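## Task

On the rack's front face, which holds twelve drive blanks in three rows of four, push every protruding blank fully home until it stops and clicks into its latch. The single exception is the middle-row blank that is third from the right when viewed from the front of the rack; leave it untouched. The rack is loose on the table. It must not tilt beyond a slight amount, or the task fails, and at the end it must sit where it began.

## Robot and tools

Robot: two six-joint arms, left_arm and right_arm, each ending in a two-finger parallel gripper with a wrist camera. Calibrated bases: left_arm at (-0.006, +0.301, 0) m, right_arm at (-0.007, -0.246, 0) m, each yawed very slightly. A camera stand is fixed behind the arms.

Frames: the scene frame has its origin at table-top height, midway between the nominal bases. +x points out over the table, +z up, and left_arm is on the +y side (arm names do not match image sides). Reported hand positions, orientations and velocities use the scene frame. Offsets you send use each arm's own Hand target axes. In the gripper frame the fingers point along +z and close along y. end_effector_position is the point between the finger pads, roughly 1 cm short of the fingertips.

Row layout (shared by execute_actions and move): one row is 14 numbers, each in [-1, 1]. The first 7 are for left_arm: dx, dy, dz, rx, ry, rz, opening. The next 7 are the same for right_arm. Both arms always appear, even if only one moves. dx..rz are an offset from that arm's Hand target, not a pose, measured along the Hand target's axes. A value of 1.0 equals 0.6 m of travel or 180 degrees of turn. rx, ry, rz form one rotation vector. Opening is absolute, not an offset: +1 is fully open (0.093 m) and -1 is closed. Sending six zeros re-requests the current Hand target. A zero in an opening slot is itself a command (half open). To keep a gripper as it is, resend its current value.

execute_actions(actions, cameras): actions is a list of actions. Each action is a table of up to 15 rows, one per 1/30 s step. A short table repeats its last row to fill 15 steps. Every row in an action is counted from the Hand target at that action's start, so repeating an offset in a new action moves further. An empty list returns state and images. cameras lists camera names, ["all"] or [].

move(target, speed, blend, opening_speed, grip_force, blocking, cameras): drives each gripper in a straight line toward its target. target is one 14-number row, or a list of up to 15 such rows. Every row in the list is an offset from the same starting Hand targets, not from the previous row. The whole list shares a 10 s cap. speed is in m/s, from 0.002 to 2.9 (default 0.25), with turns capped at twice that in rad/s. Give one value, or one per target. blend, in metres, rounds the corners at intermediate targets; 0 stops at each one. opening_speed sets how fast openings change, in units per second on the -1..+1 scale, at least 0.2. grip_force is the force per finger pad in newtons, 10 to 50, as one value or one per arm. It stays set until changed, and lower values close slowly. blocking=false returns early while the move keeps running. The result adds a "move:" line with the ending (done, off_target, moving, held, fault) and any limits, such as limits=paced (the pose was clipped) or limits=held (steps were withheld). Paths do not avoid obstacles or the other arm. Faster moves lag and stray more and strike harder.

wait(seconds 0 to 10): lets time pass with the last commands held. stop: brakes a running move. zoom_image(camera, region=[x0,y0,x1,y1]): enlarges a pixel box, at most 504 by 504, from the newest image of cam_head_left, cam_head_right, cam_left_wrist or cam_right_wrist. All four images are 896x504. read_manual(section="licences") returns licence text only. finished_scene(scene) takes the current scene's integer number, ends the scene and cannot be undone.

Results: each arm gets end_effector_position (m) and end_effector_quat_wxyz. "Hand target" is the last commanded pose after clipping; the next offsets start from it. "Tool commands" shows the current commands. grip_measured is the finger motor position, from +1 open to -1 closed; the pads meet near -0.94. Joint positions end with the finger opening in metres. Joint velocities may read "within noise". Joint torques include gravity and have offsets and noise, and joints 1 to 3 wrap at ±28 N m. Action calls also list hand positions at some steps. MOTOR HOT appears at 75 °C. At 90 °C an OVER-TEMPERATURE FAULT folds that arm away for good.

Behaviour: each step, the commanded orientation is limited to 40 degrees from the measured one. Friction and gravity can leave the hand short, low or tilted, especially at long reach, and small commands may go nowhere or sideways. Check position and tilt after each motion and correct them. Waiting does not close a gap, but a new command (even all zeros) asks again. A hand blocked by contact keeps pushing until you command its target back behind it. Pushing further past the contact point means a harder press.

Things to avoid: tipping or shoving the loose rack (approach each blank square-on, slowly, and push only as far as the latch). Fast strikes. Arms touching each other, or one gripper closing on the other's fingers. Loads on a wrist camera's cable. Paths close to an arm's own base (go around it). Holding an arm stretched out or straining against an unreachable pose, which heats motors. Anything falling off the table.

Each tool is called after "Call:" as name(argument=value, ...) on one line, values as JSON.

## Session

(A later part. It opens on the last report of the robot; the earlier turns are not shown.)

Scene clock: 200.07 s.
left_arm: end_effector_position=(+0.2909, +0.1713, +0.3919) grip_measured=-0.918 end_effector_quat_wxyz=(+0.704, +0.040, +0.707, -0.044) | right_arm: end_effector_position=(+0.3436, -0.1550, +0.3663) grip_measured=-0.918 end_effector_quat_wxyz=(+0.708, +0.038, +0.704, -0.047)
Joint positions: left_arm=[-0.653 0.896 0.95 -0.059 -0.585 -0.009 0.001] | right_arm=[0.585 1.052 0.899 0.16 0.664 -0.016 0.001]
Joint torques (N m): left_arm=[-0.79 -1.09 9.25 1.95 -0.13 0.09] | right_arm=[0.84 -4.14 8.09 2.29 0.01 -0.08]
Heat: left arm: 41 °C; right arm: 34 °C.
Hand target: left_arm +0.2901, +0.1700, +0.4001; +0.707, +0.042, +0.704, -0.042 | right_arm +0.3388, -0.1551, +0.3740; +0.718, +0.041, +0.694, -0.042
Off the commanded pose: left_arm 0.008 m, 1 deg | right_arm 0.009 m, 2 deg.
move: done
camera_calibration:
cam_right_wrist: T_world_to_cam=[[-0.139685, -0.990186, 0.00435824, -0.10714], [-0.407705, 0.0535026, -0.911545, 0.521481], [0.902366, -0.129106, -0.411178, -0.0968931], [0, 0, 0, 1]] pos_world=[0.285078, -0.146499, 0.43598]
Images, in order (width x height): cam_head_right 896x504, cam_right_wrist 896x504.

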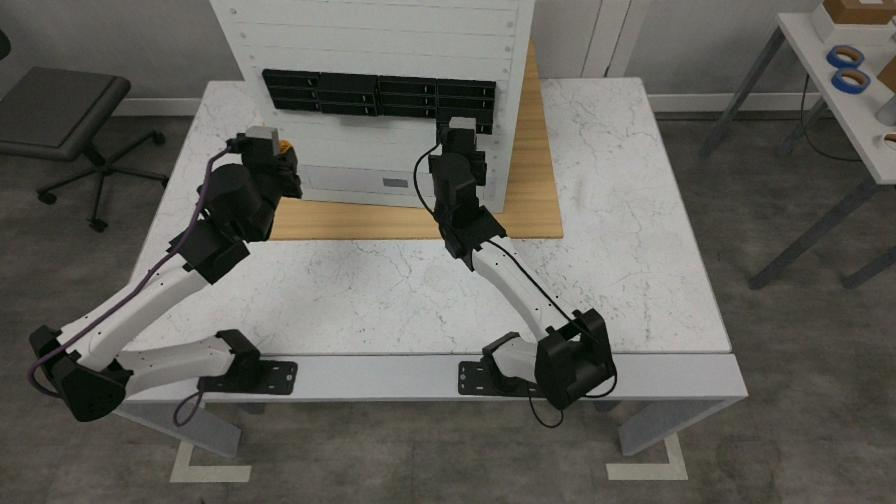

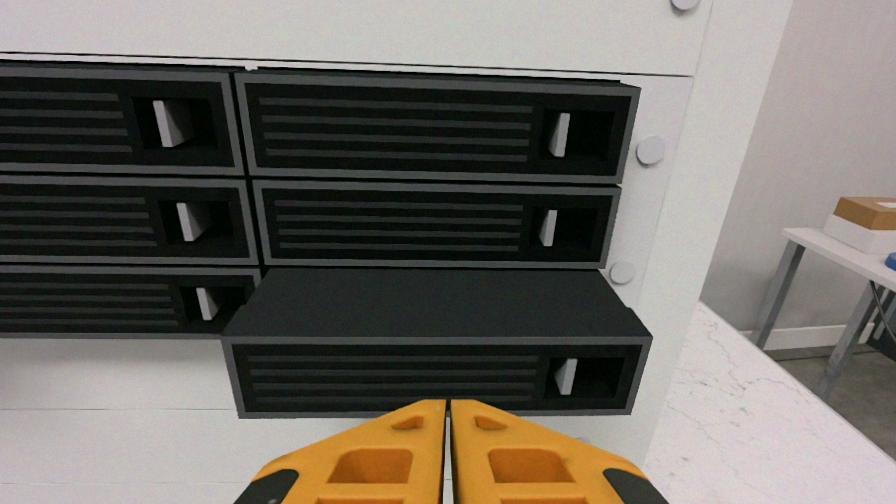

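Call:
move(target=[0, 0, 0, 0, 0, 0, -0.92, 0, 0, 0.044, 0, 0, 0, -0.92], speed=0.06, cameras=["cam_right_wrist"])

Scene clock: 210.70 s.
left_arm: end_effector_position=(+0.2909, +0.1713, +0.3919) grip_measured=-0.918 end_effector_quat_wxyz=(+0.704, +0.040, +0.707, -0.044) | right_arm: end_effector_position=(+0.3622, -0.1573, +0.3540) grip_measured=-0.918 end_effector_quat_wxyz=(+0.701, +0.033, +0.711, -0.050)
Joint positions: left_arm=[-0.653 0.896 0.95 -0.059 -0.585 -0.009 0.001] | right_arm=[0.533 1.112 0.899 0.198 0.611 -0.016 0.001]
Joint torques (N m): left_arm=[-0.76 -1.01 9.32 1.91 -0.2 0.1] | right_arm=[-0.77 -2.44 12.55 2.35 -0.13 -0.04]
Heat: left arm: 42 °C; right arm: 35 °C.
Hand target: left_arm +0.2901, +0.1700, +0.4001; +0.707, +0.042, +0.704, -0.042 | right_arm +0.3650, -0.1582, +0.3750; +0.718, +0.041, +0.693, -0.042
Off the commanded pose: left_arm 0.008 m, 1 deg | right_arm 0.021 m, 3 deg.
move: off_target (right_arm)
camera_calibration:
cam_right_wrist: T_world_to_cam=[[-0.137929, -0.990284, 0.017671, -0.112202], [-0.42529, 0.0431034, -0.90403, 0.520074], [0.894485, -0.132207, -0.427103, -0.110974], [0, 0, 0, 1]] pos_world=[0.304971, -0.1482, 0.424748]
Images, in order (width x height): cam_right_wrist 896x504.

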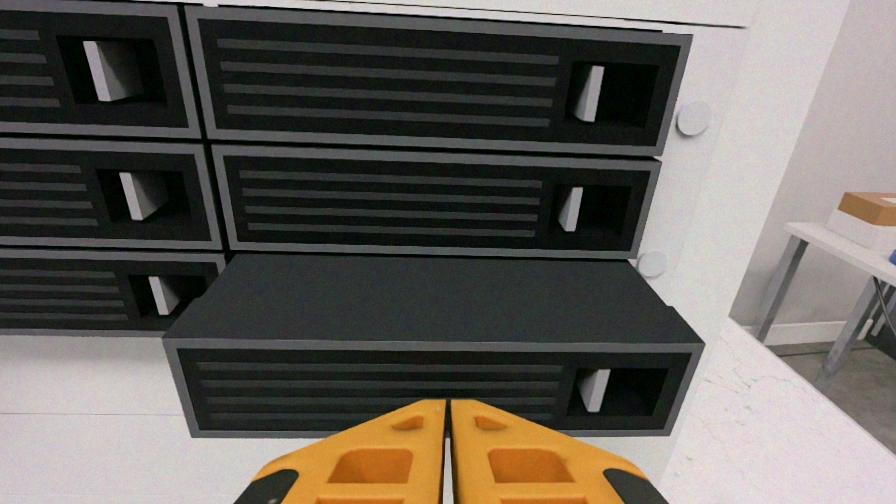

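Call:
move(target=[0, 0, 0, 0, 0, 0, -0.92, -0.005, 0, 0.08, 0, 0, 0, -0.92], speed=0.04, cameras=["cam_right_wrist", "cam_head_right"])

Scene clock: 215.37 s.
left_arm: end_effector_position=(+0.2909, +0.1713, +0.3919) grip_measured=-0.918 end_effector_quat_wxyz=(+0.704, +0.040, +0.707, -0.044) | right_arm: end_effector_position=(+0.4012, -0.1621, +0.3552) grip_measured=-0.918 end_effector_quat_wxyz=(+0.696, +0.032, +0.715, -0.053)
Joint positions: left_arm=[-0.653 0.896 0.95 -0.059 -0.585 -0.009 0.001] | right_arm=[0.448 1.249 1 0.219 0.528 -0.016 0.001]
Joint torques (N m): left_arm=[-0.65 -0.88 9.36 1.95 -0.18 0.09] | right_arm=[-2 -1.4 14.28 2.61 -0.32 0]
Heat: left arm: 42 °C; right arm: 35 °C.
Hand target: left_arm +0.2901, +0.1700, +0.4001; +0.707, +0.042, +0.704, -0.042 | right_arm +0.4125, -0.1638, +0.3796; +0.718, +0.041, +0.694, -0.042
Off the commanded pose: left_arm 0.008 m, 1 deg | right_arm 0.027 m, 4 deg.
move: off_target (right_arm)
camera_calibration:
cam_right_wrist: T_world_to_cam=[[-0.139965, -0.989856, 0.0244012, -0.113077], [-0.438023, 0.0397973, -0.898082, 0.540445], [0.888001, -0.136388, -0.43915, -0.139821], [0, 0, 0, 1]] pos_world=[0.345062, -0.152508, 0.426721]
Images, in order (width x height): cam_head_right 896x504, cam_right_wrist 896x504.

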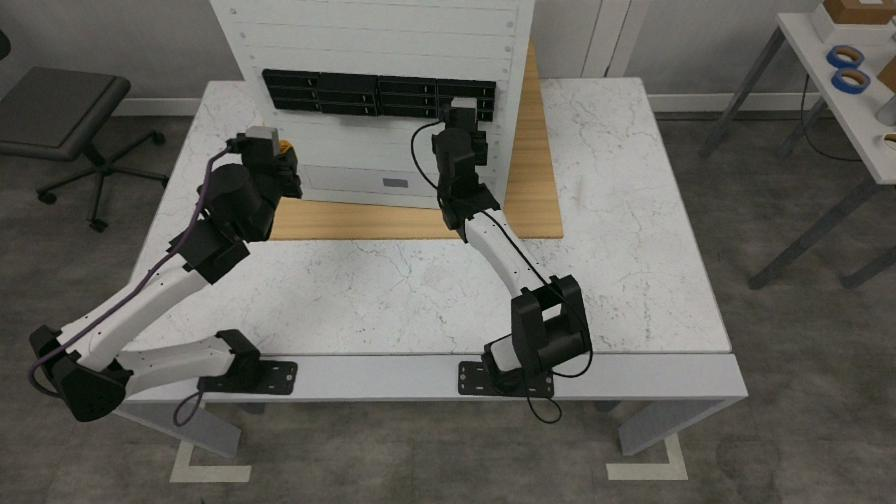

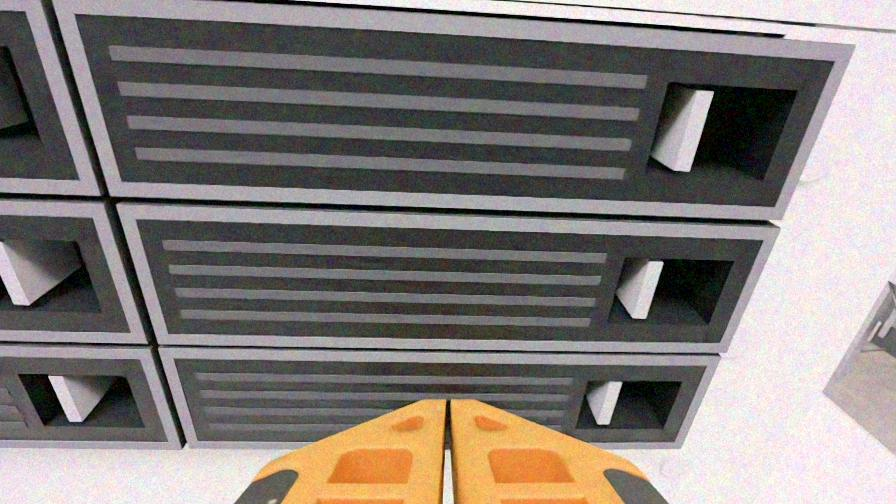

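Call:
move(target=[-0.0717, -0.151, 0.1133, 0, 0.1, 0, -0.92, 0, 0, -0.125, 0, 0, 0, -0.92], speed=0.1, cameras=["all"])

Scene clock: 246.83 s.
left_arm: end_effector_position=(+0.3467, +0.0760, +0.4391) grip_measured=-0.918 end_effector_quat_wxyz=(+0.588, +0.053, +0.807, -0.029) | right_arm: end_effector_position=(+0.3422, -0.1551, +0.3764) grip_measured=-0.918 end_effector_quat_wxyz=(+0.716, +0.044, +0.695, -0.041)
Joint positions: left_arm=[-0.768 1.523 1.884 -0.762 -0.663 -0.239 0.001] | right_arm=[0.588 1.049 0.913 0.172 0.666 -0.017 0.001]
Joint torques (N m): left_arm=[-0.79 -5.39 8.75 1.83 -0.32 -0.13] | right_arm=[0.8 -3.82 7.8 2.03 -0.01 -0.07]
Heat: left arm: 43 °C; right arm: 41 °C.
Hand target: left_arm +0.3467, +0.0718, +0.4432; +0.588, +0.048, +0.807, -0.035 | right_arm +0.3381, -0.1550, +0.3771; +0.718, +0.041, +0.694, -0.043
Off the commanded pose: left_arm 0.006 m, 1 deg | right_arm 0.004 m, 0 deg.
move: done
camera_calibration:
cam_left_wrist: T_world_to_cam=[[-0.121385, -0.992465, -0.0167111, 0.125914], [-0.671529, 0.094507, -0.734927, 0.587487], [0.730968, -0.0779869, -0.677941, 0.13202], [0, 0, 0, 1]] pos_world=[0.313297, 0.0797392, 0.523366]
cam_right_wrist: T_world_to_cam=[[-0.139212, -0.990172, -0.0133932, -0.101043], [-0.38453, 0.0665161, -0.920713, 0.52768], [0.912555, -0.123024, -0.390011, -0.101962], [0, 0, 0, 1]] pos_world=[0.281888, -0.147692, 0.444722]

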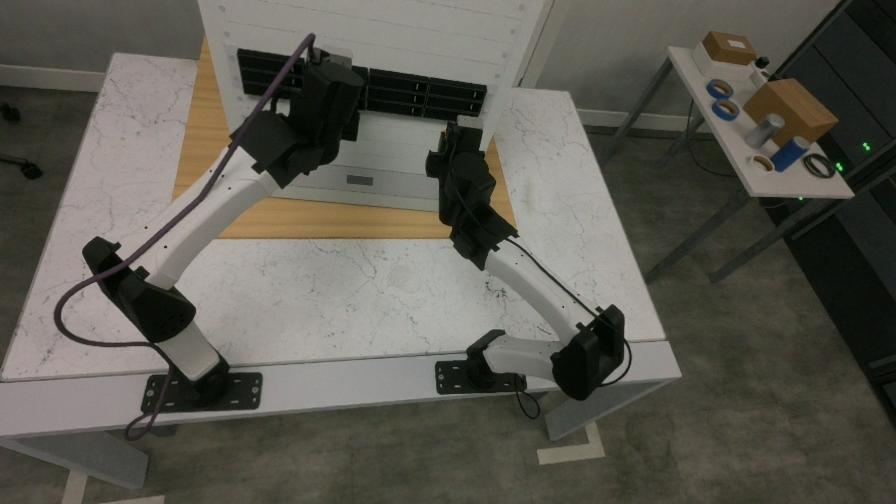

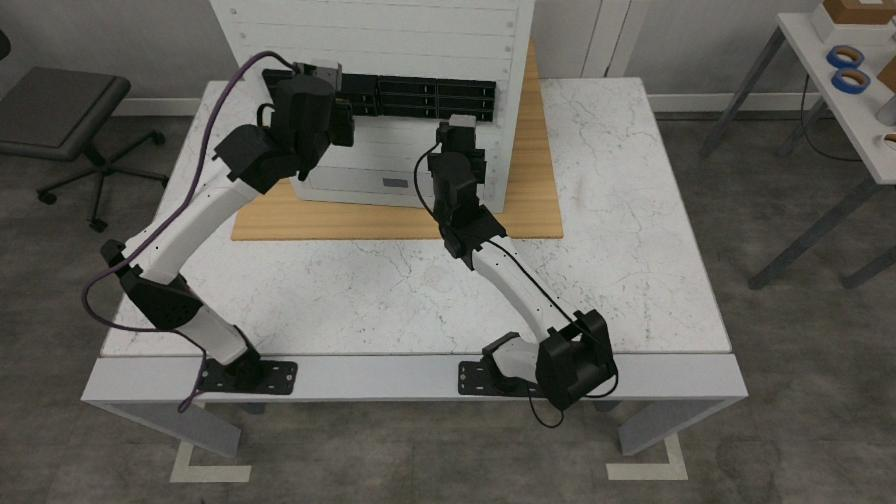

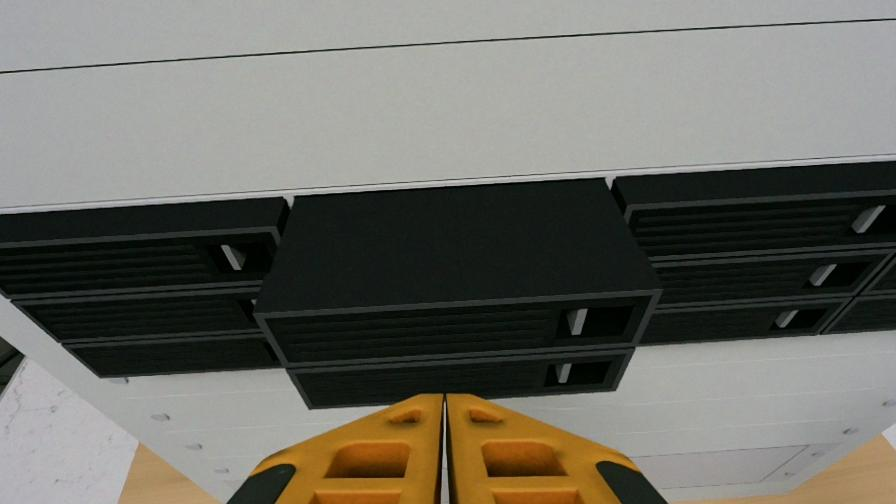

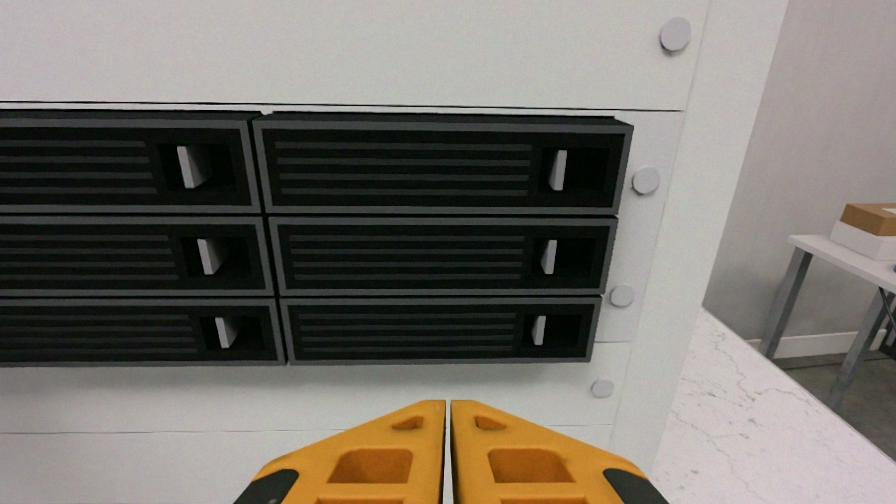

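Call:
move(target=[-0.00695, -0.00427, 0.04433, -0.01585, 0, -0.00515, -0.92, 0, 0, 0, 0, 0, 0, -0.92], speed=0.06, cameras=["cam_left_wrist", "cam_head_left"])

Scene clock: 267.70 s.
left_arm: end_effector_position=(+0.3687, +0.0640, +0.4329) grip_measured=-0.918 end_effector_quat_wxyz=(+0.585, +0.041, +0.810, -0.017) | right_arm: end_effector_position=(+0.3422, -0.1551, +0.3764) grip_measured=-0.918 end_effector_quat_wxyz=(+0.716, +0.044, +0.695, -0.041)
Joint positions: left_arm=[-0.755 1.621 1.965 -0.763 -0.681 -0.251 0.001] | right_arm=[0.588 1.049 0.913 0.172 0.666 -0.017 0.001]
Joint torques (N m): left_arm=[0.79 -6.82 8.95 1.89 -0.39 -0.13] | right_arm=[0.77 -3.81 7.82 2.04 -0.01 -0.07]
Heat: left arm: 40 °C; right arm: 38 °C.
Hand target: left_arm +0.3729, +0.0662, +0.4390; +0.589, +0.027, +0.808, -0.019 | right_arm +0.3381, -0.1550, +0.3771; +0.718, +0.041, +0.694, -0.043
Off the commanded pose: left_arm 0.008 m, 2 deg | right_arm 0.004 m, 0 deg.
move: done
camera_calibration:
cam_left_wrist: T_world_to_cam=[[-0.0886031, -0.995825, -0.021958, 0.106972], [-0.680261, 0.0765994, -0.728957, 0.600688], [0.727595, -0.0496507, -0.684207, 0.112868], [0, 0, 0, 1]] pos_world=[0.33598, 0.0661175, 0.51745]
Images, in order (width x height): cam_head_left 896x504, cam_left_wrist 896x504.

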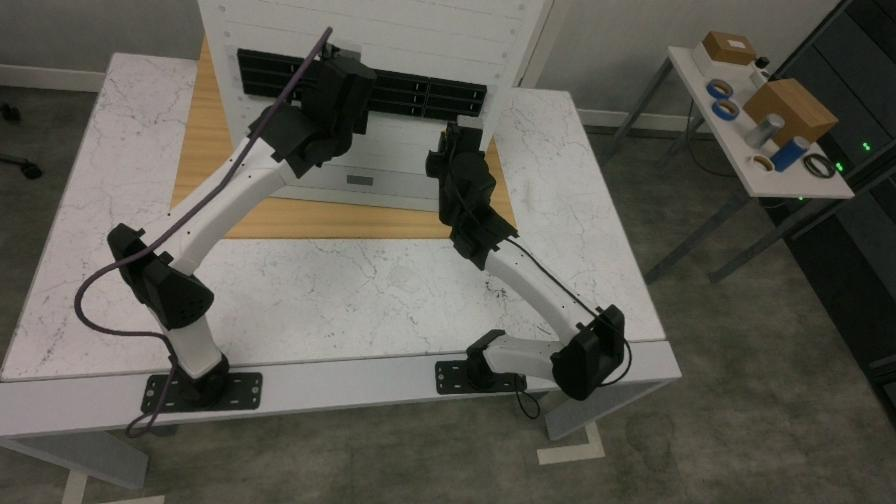

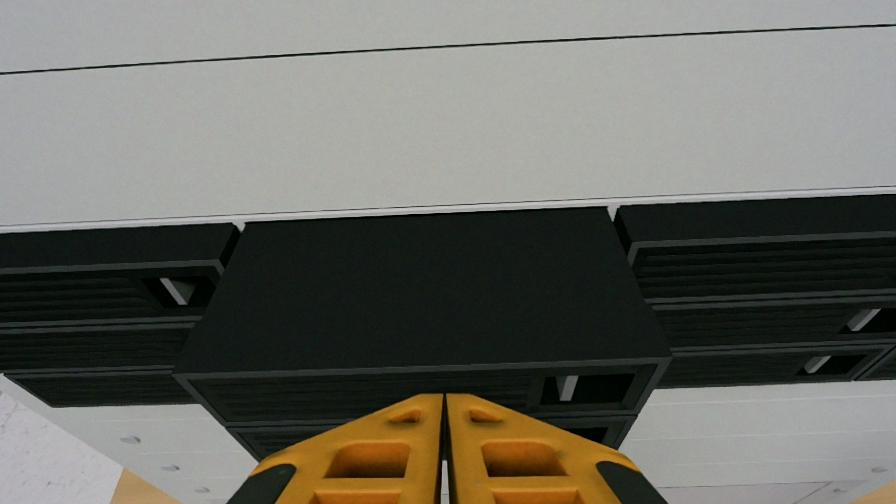

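Call:
move(target=[0.008, 0.0083, 0.0025, 0, 0, 0, -0.92, 0, 0, 0, 0, 0, 0, -0.92], speed=0.05, cameras=["cam_left_wrist"])

Scene clock: 277.43 s.
left_arm: end_effector_position=(+0.3723, +0.0675, +0.4357) grip_measured=-0.918 end_effector_quat_wxyz=(+0.589, +0.034, +0.807, -0.017) | right_arm: end_effector_position=(+0.3422, -0.1551, +0.3764) grip_measured=-0.918 end_effector_quat_wxyz=(+0.716, +0.044, +0.695, -0.041)
Joint positions: left_arm=[-0.744 1.621 1.965 -0.748 -0.681 -0.251 0.001] | right_arm=[0.588 1.049 0.913 0.172 0.666 -0.017 0.001]
Joint torques (N m): left_arm=[0.75 -9.13 4.82 2 -0.26 -0.1] | right_arm=[0.77 -3.85 7.83 2.04 -0.01 -0.07]
Heat: left arm: 42 °C; right arm: 37 °C.
Hand target: left_arm +0.3732, +0.0712, +0.4339; +0.589, +0.027, +0.808, -0.019 | right_arm +0.3381, -0.1550, +0.3771; +0.718, +0.041, +0.694, -0.043
Off the commanded pose: left_arm 0.004 m, 1 deg | right_arm 0.004 m, 0 deg.
move: done
camera_calibration:
cam_left_wrist: T_world_to_cam=[[-0.0770346, -0.996951, -0.0124047, 0.102449], [-0.673646, 0.0612169, -0.736515, 0.606611], [0.735029, -0.0483807, -0.676308, 0.106046], [0, 0, 0, 1]] pos_world=[0.338586, 0.0701326, 0.519769]
Images, in order (width x height): cam_left_wrist 896x504.

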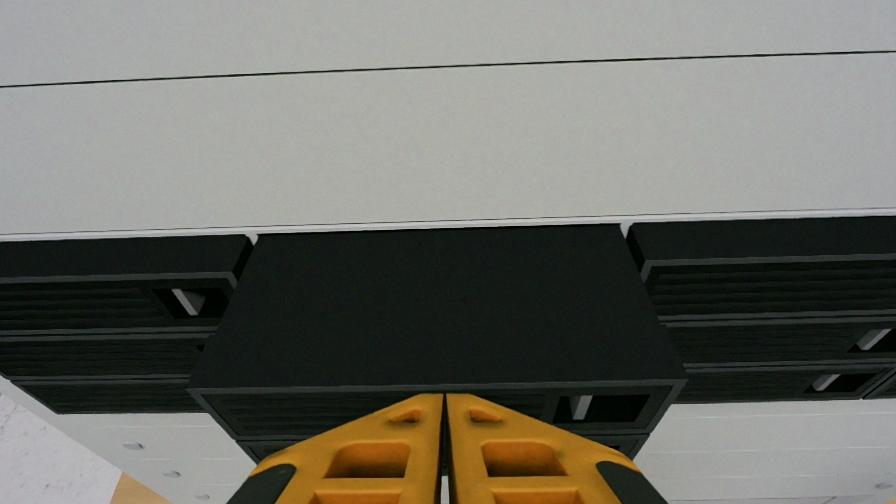

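Call:
move(target=[0.0127, 0, 0.0041, 0, 0, 0, -0.92, 0, 0, 0, 0, 0, 0, -0.92], speed=0.05, cameras=["cam_left_wrist"])

Scene clock: 283.00 s.
left_arm: end_effector_position=(+0.3762, +0.0635, +0.4197) grip_measured=-0.918 end_effector_quat_wxyz=(+0.583, +0.038, +0.812, -0.011) | right_arm: end_effector_position=(+0.3422, -0.1551, +0.3764) grip_measured=-0.918 end_effector_quat_wxyz=(+0.716, +0.044, +0.695, -0.041)
Joint positions: left_arm=[-0.744 1.621 1.909 -0.714 -0.681 -0.251 0.001] | right_arm=[0.588 1.049 0.913 0.172 0.666 -0.017 0.001]
Joint torques (N m): left_arm=[0.85 -11.15 4.92 2.02 -0.28 -0.12] | right_arm=[0.77 -3.84 7.8 2.03 -0.01 -0.08]
Heat: left arm: 41 °C; right arm: 36 °C.
Hand target: left_arm +0.3732, +0.0712, +0.4260; +0.589, +0.027, +0.808, -0.019 | right_arm +0.3381, -0.1550, +0.3771; +0.718, +0.041, +0.694, -0.043
Off the commanded pose: left_arm 0.010 m, 2 deg | right_arm 0.004 m, 0 deg.
move: done
camera_calibration:
cam_left_wrist: T_world_to_cam=[[-0.0773081, -0.996657, -0.0264064, 0.104432], [-0.684601, 0.07232, -0.725322, 0.596542], [0.724807, -0.0379954, -0.687903, 0.100157], [0, 0, 0, 1]] pos_world=[0.343871, 0.064747, 0.504341]
Images, in order (width x height): cam_left_wrist 896x504.

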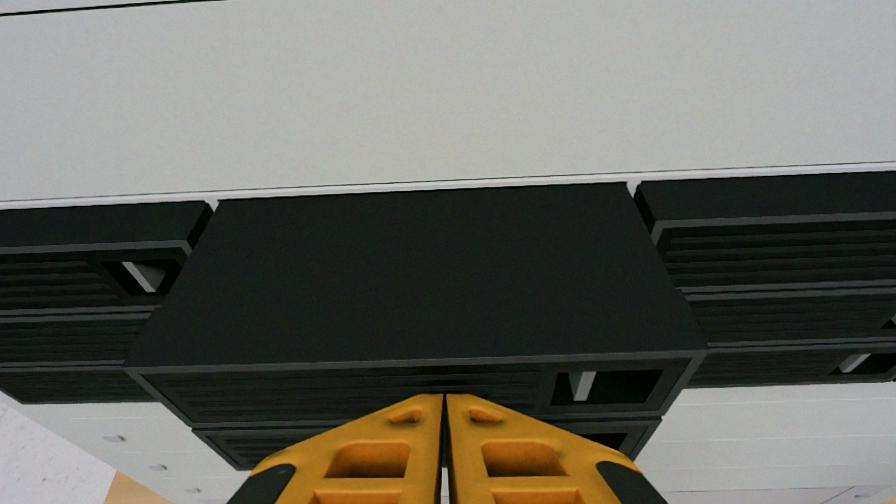

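Call:
move(target=[[-0.0042, 0.0017, -0.0415, 0, 0, 0, -0.92, 0, 0, 0, 0, 0, 0, -0.92], [-0.0155, 0.0083, 0.0127, 0, 0, 0, -0.92, 0, 0, 0, 0, 0, 0, -0.92]], speed=0.06, cameras=["cam_left_wrist"])

Scene clock: 295.40 s.
left_arm: end_effector_position=(+0.3791, +0.0767, +0.4231) grip_measured=-0.918 end_effector_quat_wxyz=(+0.581, +0.028, +0.813, -0.014) | right_arm: end_effector_position=(+0.3422, -0.1551, +0.3764) grip_measured=-0.918 end_effector_quat_wxyz=(+0.716, +0.044, +0.695, -0.041)
Joint positions: left_arm=[-0.71 1.605 1.909 -0.726 -0.657 -0.257 0.001] | right_arm=[0.588 1.049 0.913 0.172 0.666 -0.017 0.001]
Joint torques (N m): left_arm=[0.77 -6.75 9.16 2.02 -0.14 0.09] | right_arm=[0.77 -3.82 7.8 2.04 0 -0.07]
Heat: left arm: 39 °C; right arm: 36 °C.
Hand target: left_arm +0.3835, +0.0755, +0.4326; +0.589, +0.027, +0.807, -0.019 | right_arm +0.3381, -0.1550, +0.3771; +0.718, +0.041, +0.694, -0.043
Off the commanded pose: left_arm 0.010 m, 1 deg | right_arm 0.004 m, 0 deg.
move: done
camera_calibration:
cam_left_wrist: T_world_to_cam=[[-0.0638826, -0.997896, -0.0110709, 0.106489], [-0.688702, 0.0521119, -0.723169, 0.602157], [0.722224, -0.0385733, -0.690582, 0.103081], [0, 0, 0, 1]] pos_world=[0.347062, 0.0788618, 0.507826]
Images, in order (width x height): cam_left_wrist 896x504.

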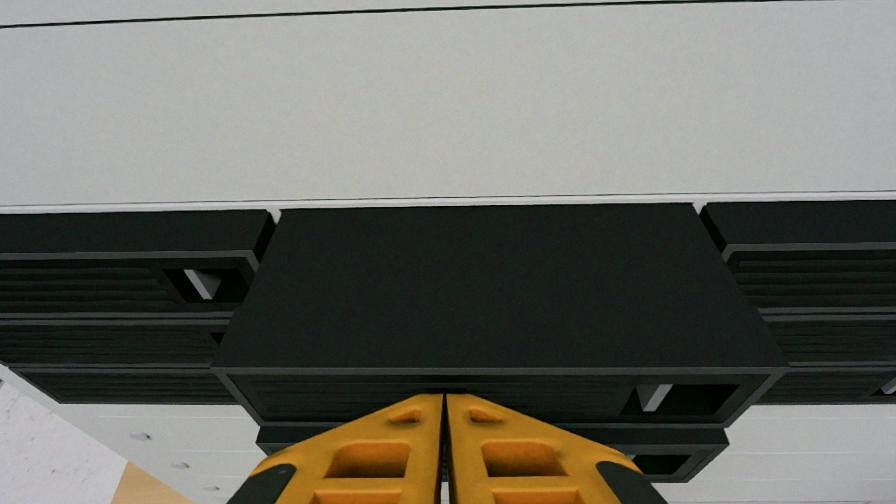

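Call:
move(target=[-0.0115, -0.01, 0.0138, 0, 0, 0, -0.92, 0, 0, 0, 0, 0, 0, -0.92], speed=0.04, cameras=["cam_left_wrist"])

Scene clock: 303.90 s.
left_arm: end_effector_position=(+0.3887, +0.0688, +0.4336) grip_measured=-0.918 end_effector_quat_wxyz=(+0.589, +0.024, +0.808, -0.022) | right_arm: end_effector_position=(+0.3422, -0.1551, +0.3764) grip_measured=-0.918 end_effector_quat_wxyz=(+0.716, +0.044, +0.695, -0.041)
Joint positions: left_arm=[-0.706 1.657 1.991 -0.728 -0.65 -0.253 0.001] | right_arm=[0.588 1.049 0.913 0.172 0.666 -0.017 0.001]
Joint torques (N m): left_arm=[0.8 -6.89 8.94 1.83 -0.19 0.1] | right_arm=[0.77 -3.82 7.8 2.03 -0.01 -0.07]
Heat: left arm: 41 °C; right arm: 35 °C.
Hand target: left_arm +0.3931, +0.0688, +0.4365; +0.589, +0.027, +0.808, -0.019 | right_arm +0.3381, -0.1550, +0.3771; +0.718, +0.041, +0.694, -0.043
Off the commanded pose: left_arm 0.005 m, 0 deg | right_arm 0.004 m, 0 deg.
move: done
camera_calibration:
cam_left_wrist: T_world_to_cam=[[-0.0673491, -0.997713, 0.00570721, 0.0934303], [-0.675068, 0.0413559, -0.736595, 0.618079], [0.734675, -0.0534618, -0.67631, 0.0931802], [0, 0, 0, 1]] pos_world=[0.355081, 0.0726369, 0.51776]
Images, in order (width x height): cam_left_wrist 896x504.

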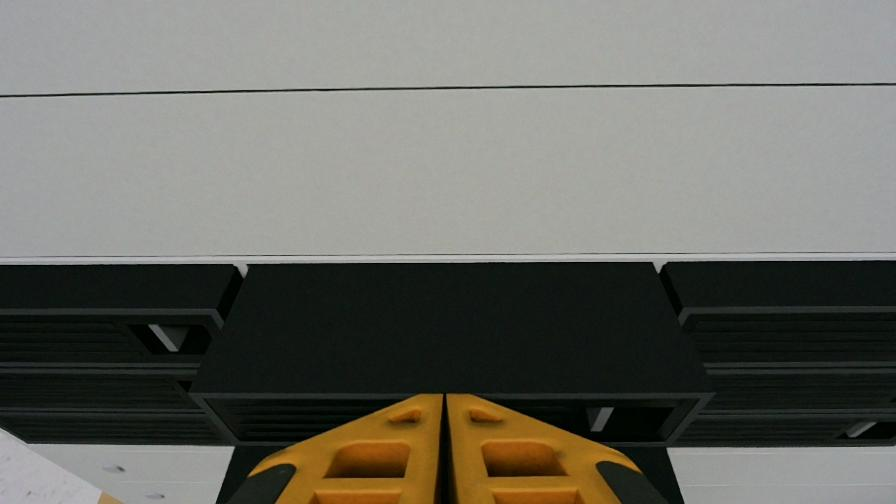

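Call:
move(target=[[0.0267, 0, -0.0666, 0, 0, 0, -0.92, 0, 0, 0, 0, 0, 0, -0.92], [-0.0014, 0, 0.0208, 0, 0, 0, -0.92, 0, 0, 0, 0, 0, 0, -0.92]], speed=0.06, cameras=["cam_left_wrist"])

Scene clock: 316.93 s.
left_arm: end_effector_position=(+0.3998, +0.0691, +0.4278) grip_measured=-0.918 end_effector_quat_wxyz=(+0.584, +0.027, +0.811, -0.018) | right_arm: end_effector_position=(+0.3422, -0.1551, +0.3764) grip_measured=-0.918 end_effector_quat_wxyz=(+0.716, +0.044, +0.695, -0.041)
Joint positions: left_arm=[-0.683 1.686 2.009 -0.726 -0.629 -0.243 0.001] | right_arm=[0.588 1.049 0.913 0.172 0.666 -0.017 0.001]
Joint torques (N m): left_arm=[0.79 -7.28 8.91 2.02 -0.21 0.1] | right_arm=[0.8 -3.82 7.8 2.03 -0.01 -0.07]
Heat: left arm: 41 °C; right arm: 35 °C.
Hand target: left_arm +0.4052, +0.0679, +0.4335; +0.589, +0.027, +0.807, -0.019 | right_arm +0.3381, -0.1550, +0.3771; +0.718, +0.041, +0.694, -0.043
Off the commanded pose: left_arm 0.008 m, 1 deg | right_arm 0.004 m, 0 deg.
move: done
camera_calibration:
cam_left_wrist: T_world_to_cam=[[-0.0662331, -0.997799, -0.00323407, 0.0978657], [-0.683558, 0.0477347, -0.728334, 0.620696], [0.726885, -0.0460291, -0.685215, 0.0874875], [0, 0, 0, 1]] pos_world=[0.36717, 0.0720486, 0.512338]
Images, in order (width x height): cam_left_wrist 896x504.

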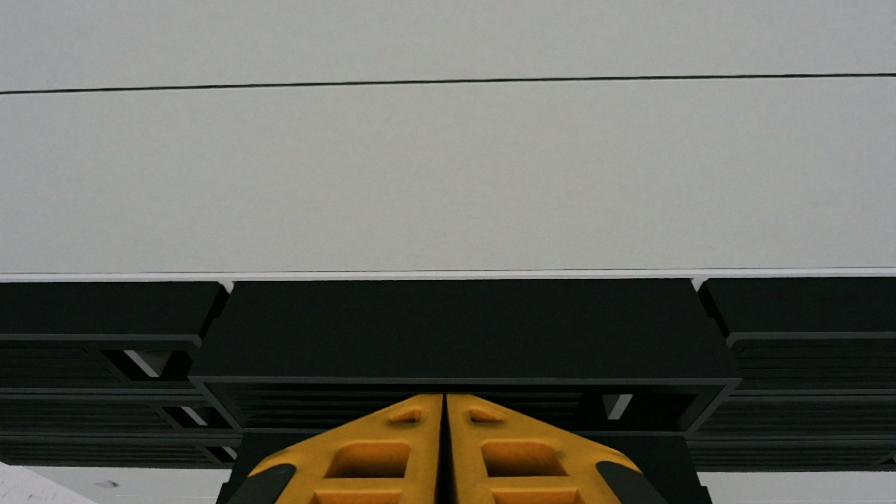

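Call:
move(target=[-0.0107, 0, 0.0274, 0, 0, 0, -0.92, 0, 0, 0, 0, 0, 0, -0.92], speed=0.04, cameras=["cam_left_wrist", "cam_head_left", "cam_head_right"])

Scene clock: 321.40 s.
left_arm: end_effector_position=(+0.4111, +0.0682, +0.4300) grip_measured=-0.918 end_effector_quat_wxyz=(+0.581, +0.030, +0.813, -0.016) | right_arm: end_effector_position=(+0.3422, -0.1551, +0.3764) grip_measured=-0.918 end_effector_quat_wxyz=(+0.716, +0.044, +0.695, -0.041)
Joint positions: left_arm=[-0.661 1.735 2.082 -0.753 -0.607 -0.23 0.001] | right_arm=[0.588 1.049 0.913 0.172 0.666 -0.017 0.001]
Joint torques (N m): left_arm=[1.74 -6.76 8.88 2.27 -0.09 0.11] | right_arm=[0.79 -3.82 7.8 2.04 -0.01 -0.08]
Heat: left arm: 41 °C; right arm: 35 °C.
Hand target: left_arm +0.4228, +0.0668, +0.4346; +0.589, +0.027, +0.808, -0.019 | right_arm +0.3381, -0.1550, +0.3771; +0.718, +0.041, +0.694, -0.043
Off the commanded pose: left_arm 0.013 m, 1 deg | right_arm 0.004 m, 0 deg.
move: off_target (left_arm)
camera_calibration:
cam_left_wrist: T_world_to_cam=[[-0.0699692, -0.997493, -0.0105933, 0.102347], [-0.68827, 0.0559601, -0.723293, 0.629249], [0.722073, -0.0433173, -0.69046, 0.0847414], [0, 0, 0, 1]] pos_world=[0.379065, 0.0705482, 0.514726]
Images, in order (width x height): cam_head_left 896x504, cam_head_right 896x504, cam_left_wrist 896x504.

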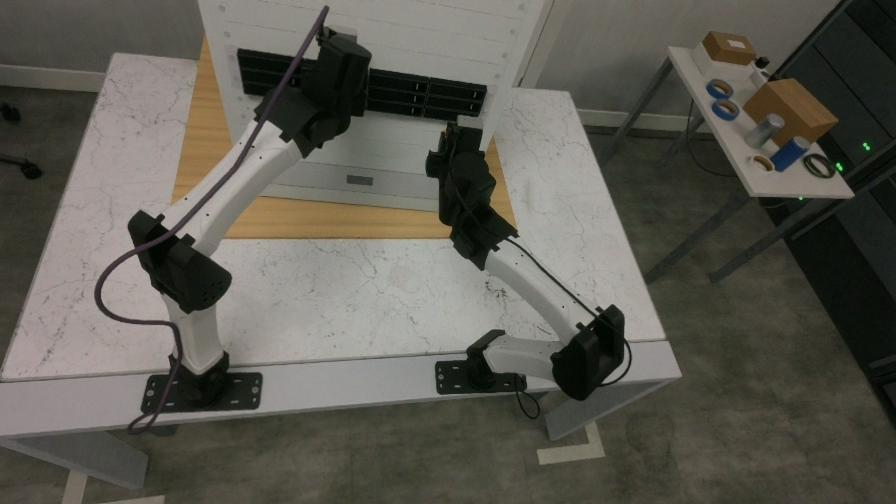

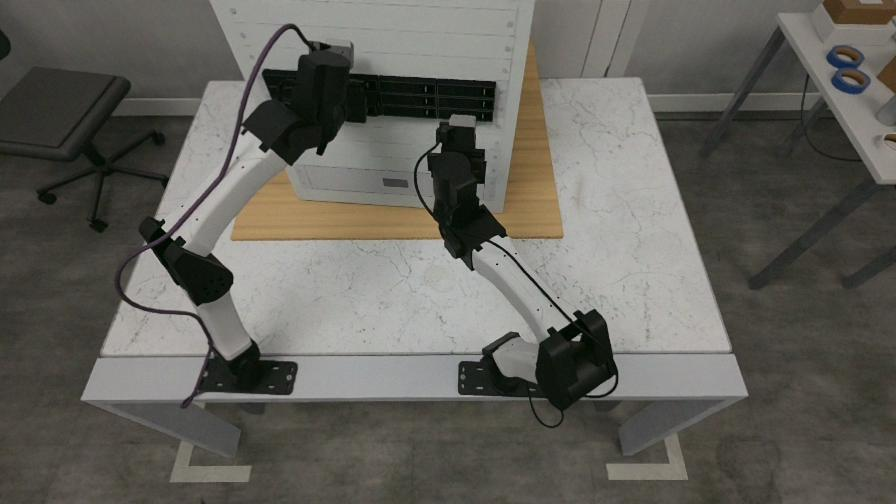

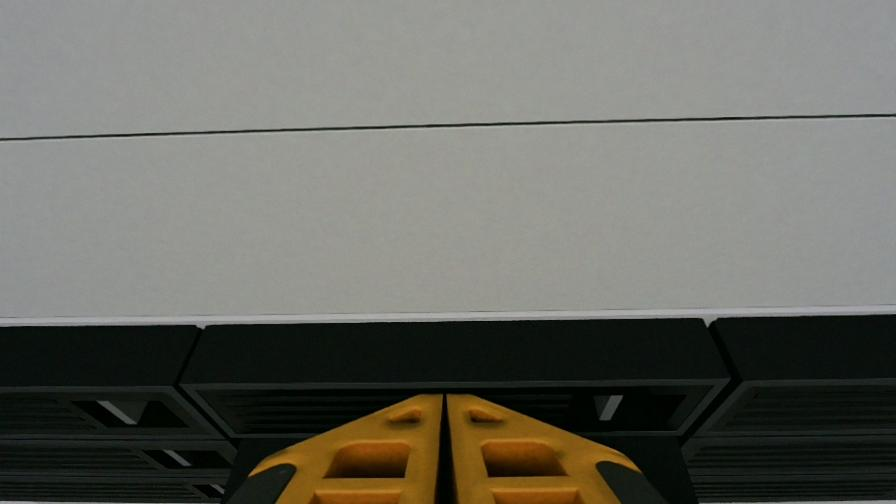

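Call:
move(target=[-0.003, 0, 0.0133, 0, 0, 0, -0.92, 0, 0, 0, 0, 0, 0, -0.92], speed=0.03, cameras=["cam_left_wrist"])

Scene clock: 327.23 s.
left_arm: end_effector_position=(+0.4116, +0.0683, +0.4302) grip_measured=-0.918 end_effector_quat_wxyz=(+0.576, +0.036, +0.816, -0.015) | right_arm: end_effector_position=(+0.3422, -0.1551, +0.3764) grip_measured=-0.918 end_effector_quat_wxyz=(+0.716, +0.044, +0.695, -0.041)
Joint positions: left_arm=[-0.656 1.746 2.108 -0.779 -0.593 -0.224 0.001] | right_arm=[0.588 1.049 0.913 0.172 0.666 -0.017 0.001]
Joint torques (N m): left_arm=[2.47 -5.53 8.51 2.57 -0.12 0.09] | right_arm=[0.79 -3.85 7.82 2.03 -0.01 -0.07]
Heat: left arm: 42 °C; right arm: 35 °C.
Hand target: left_arm +0.4309, +0.0664, +0.4340; +0.589, +0.027, +0.807, -0.019 | right_arm +0.3381, -0.1550, +0.3771; +0.718, +0.041, +0.694, -0.043
Off the commanded pose: left_arm 0.020 m, 2 deg | right_arm 0.004 m, 0 deg.
move: off_target (left_arm)
camera_calibration:
cam_left_wrist: T_world_to_cam=[[-0.0794216, -0.996686, -0.0175738, 0.109383], [-0.695856, 0.0680559, -0.71495, 0.628442], [0.713776, -0.0445536, -0.698955, 0.0916759], [0, 0, 0, 1]] pos_world=[0.380557, 0.0703358, 0.515304]
Images, in order (width x height): cam_left_wrist 896x504.

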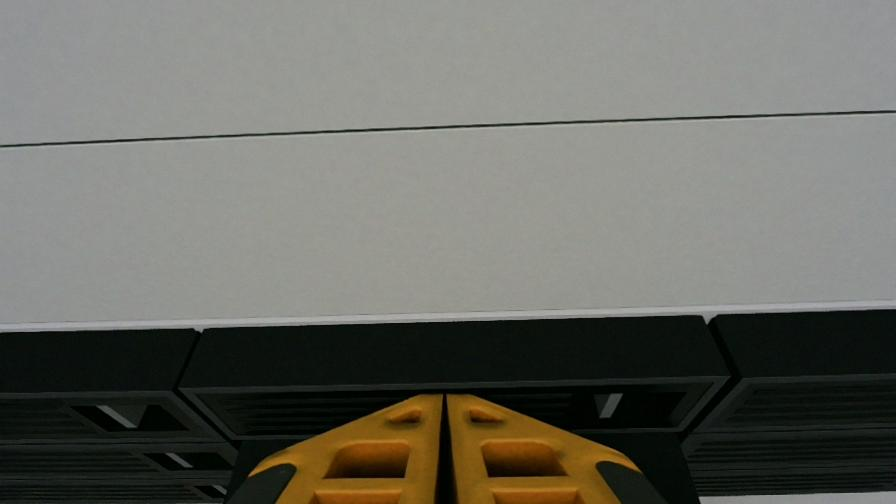

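Call:
move(target=[0, 0, -0.1667, 0, -0.06, 0, -0.92, 0, 0, 0, 0, 0, 0, -0.92], speed=0.1, cameras=["all"])

Scene clock: 331.37 s.
left_arm: end_effector_position=(+0.3407, +0.0693, +0.4626) grip_measured=-0.918 end_effector_quat_wxyz=(+0.659, +0.023, +0.752, -0.024) | right_arm: end_effector_position=(+0.3422, -0.1551, +0.3764) grip_measured=-0.918 end_effector_quat_wxyz=(+0.716, +0.044, +0.695, -0.041)
Joint positions: left_arm=[-0.836 1.464 1.732 -0.458 -0.81 -0.144 0.001] | right_arm=[0.588 1.049 0.913 0.172 0.666 -0.017 0.001]
Joint torques (N m): left_arm=[-0.55 -8.77 5.05 2 -0.28 0.08] | right_arm=[0.79 -3.84 7.83 2.03 -0.01 -0.07]
Heat: left arm: 41 °C; right arm: 35 °C.
Hand target: left_arm +0.3359, +0.0726, +0.4645; +0.662, +0.025, +0.749, -0.022 | right_arm +0.3381, -0.1550, +0.3771; +0.718, +0.041, +0.694, -0.043
Off the commanded pose: left_arm 0.006 m, 1 deg | right_arm 0.004 m, 0 deg.
move: done
camera_calibration:
cam_left_wrist: T_world_to_cam=[[-0.0681504, -0.997668, 0.00367255, 0.091718], [-0.532912, 0.0332905, -0.845516, 0.609514], [0.843422, -0.0595793, -0.533938, 0.0455923], [0, 0, 0, 1]] pos_world=[0.292614, 0.0739295, 0.53936]
cam_right_wrist: T_world_to_cam=[[-0.139212, -0.990172, -0.0133932, -0.101043], [-0.38453, 0.0665161, -0.920713, 0.52768], [0.912555, -0.123024, -0.390011, -0.101962], [0, 0, 0, 1]] pos_world=[0.281888, -0.147692, 0.444722]

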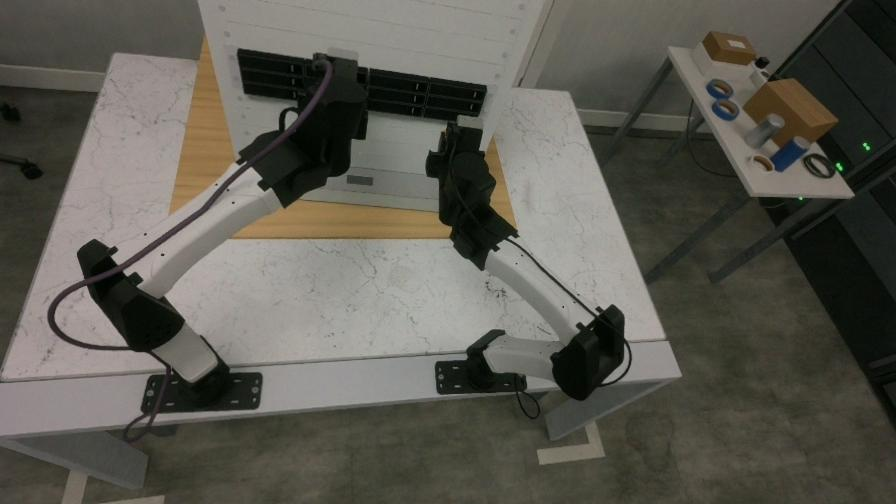

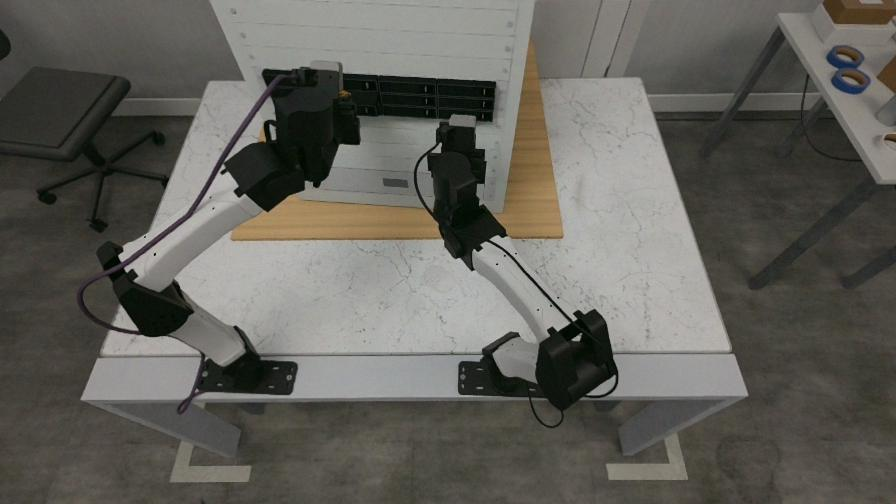

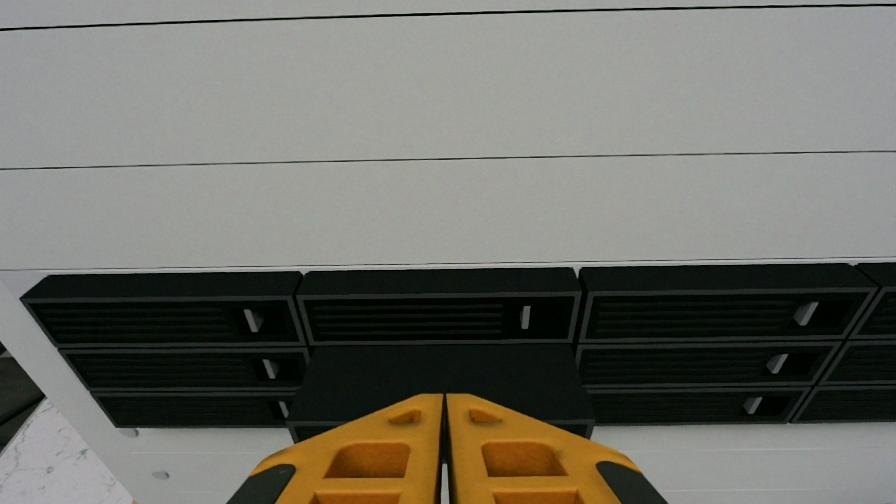

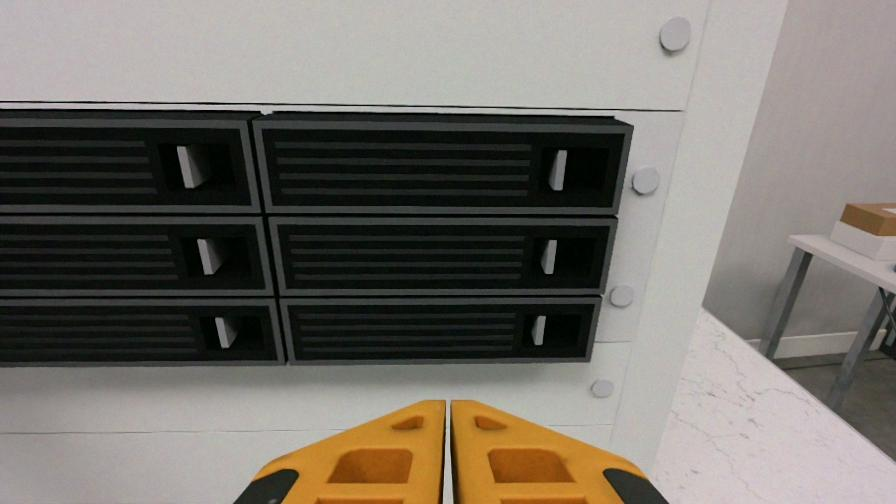

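Call:
finished_scene(scene=1)

The scene is finished: the task was done.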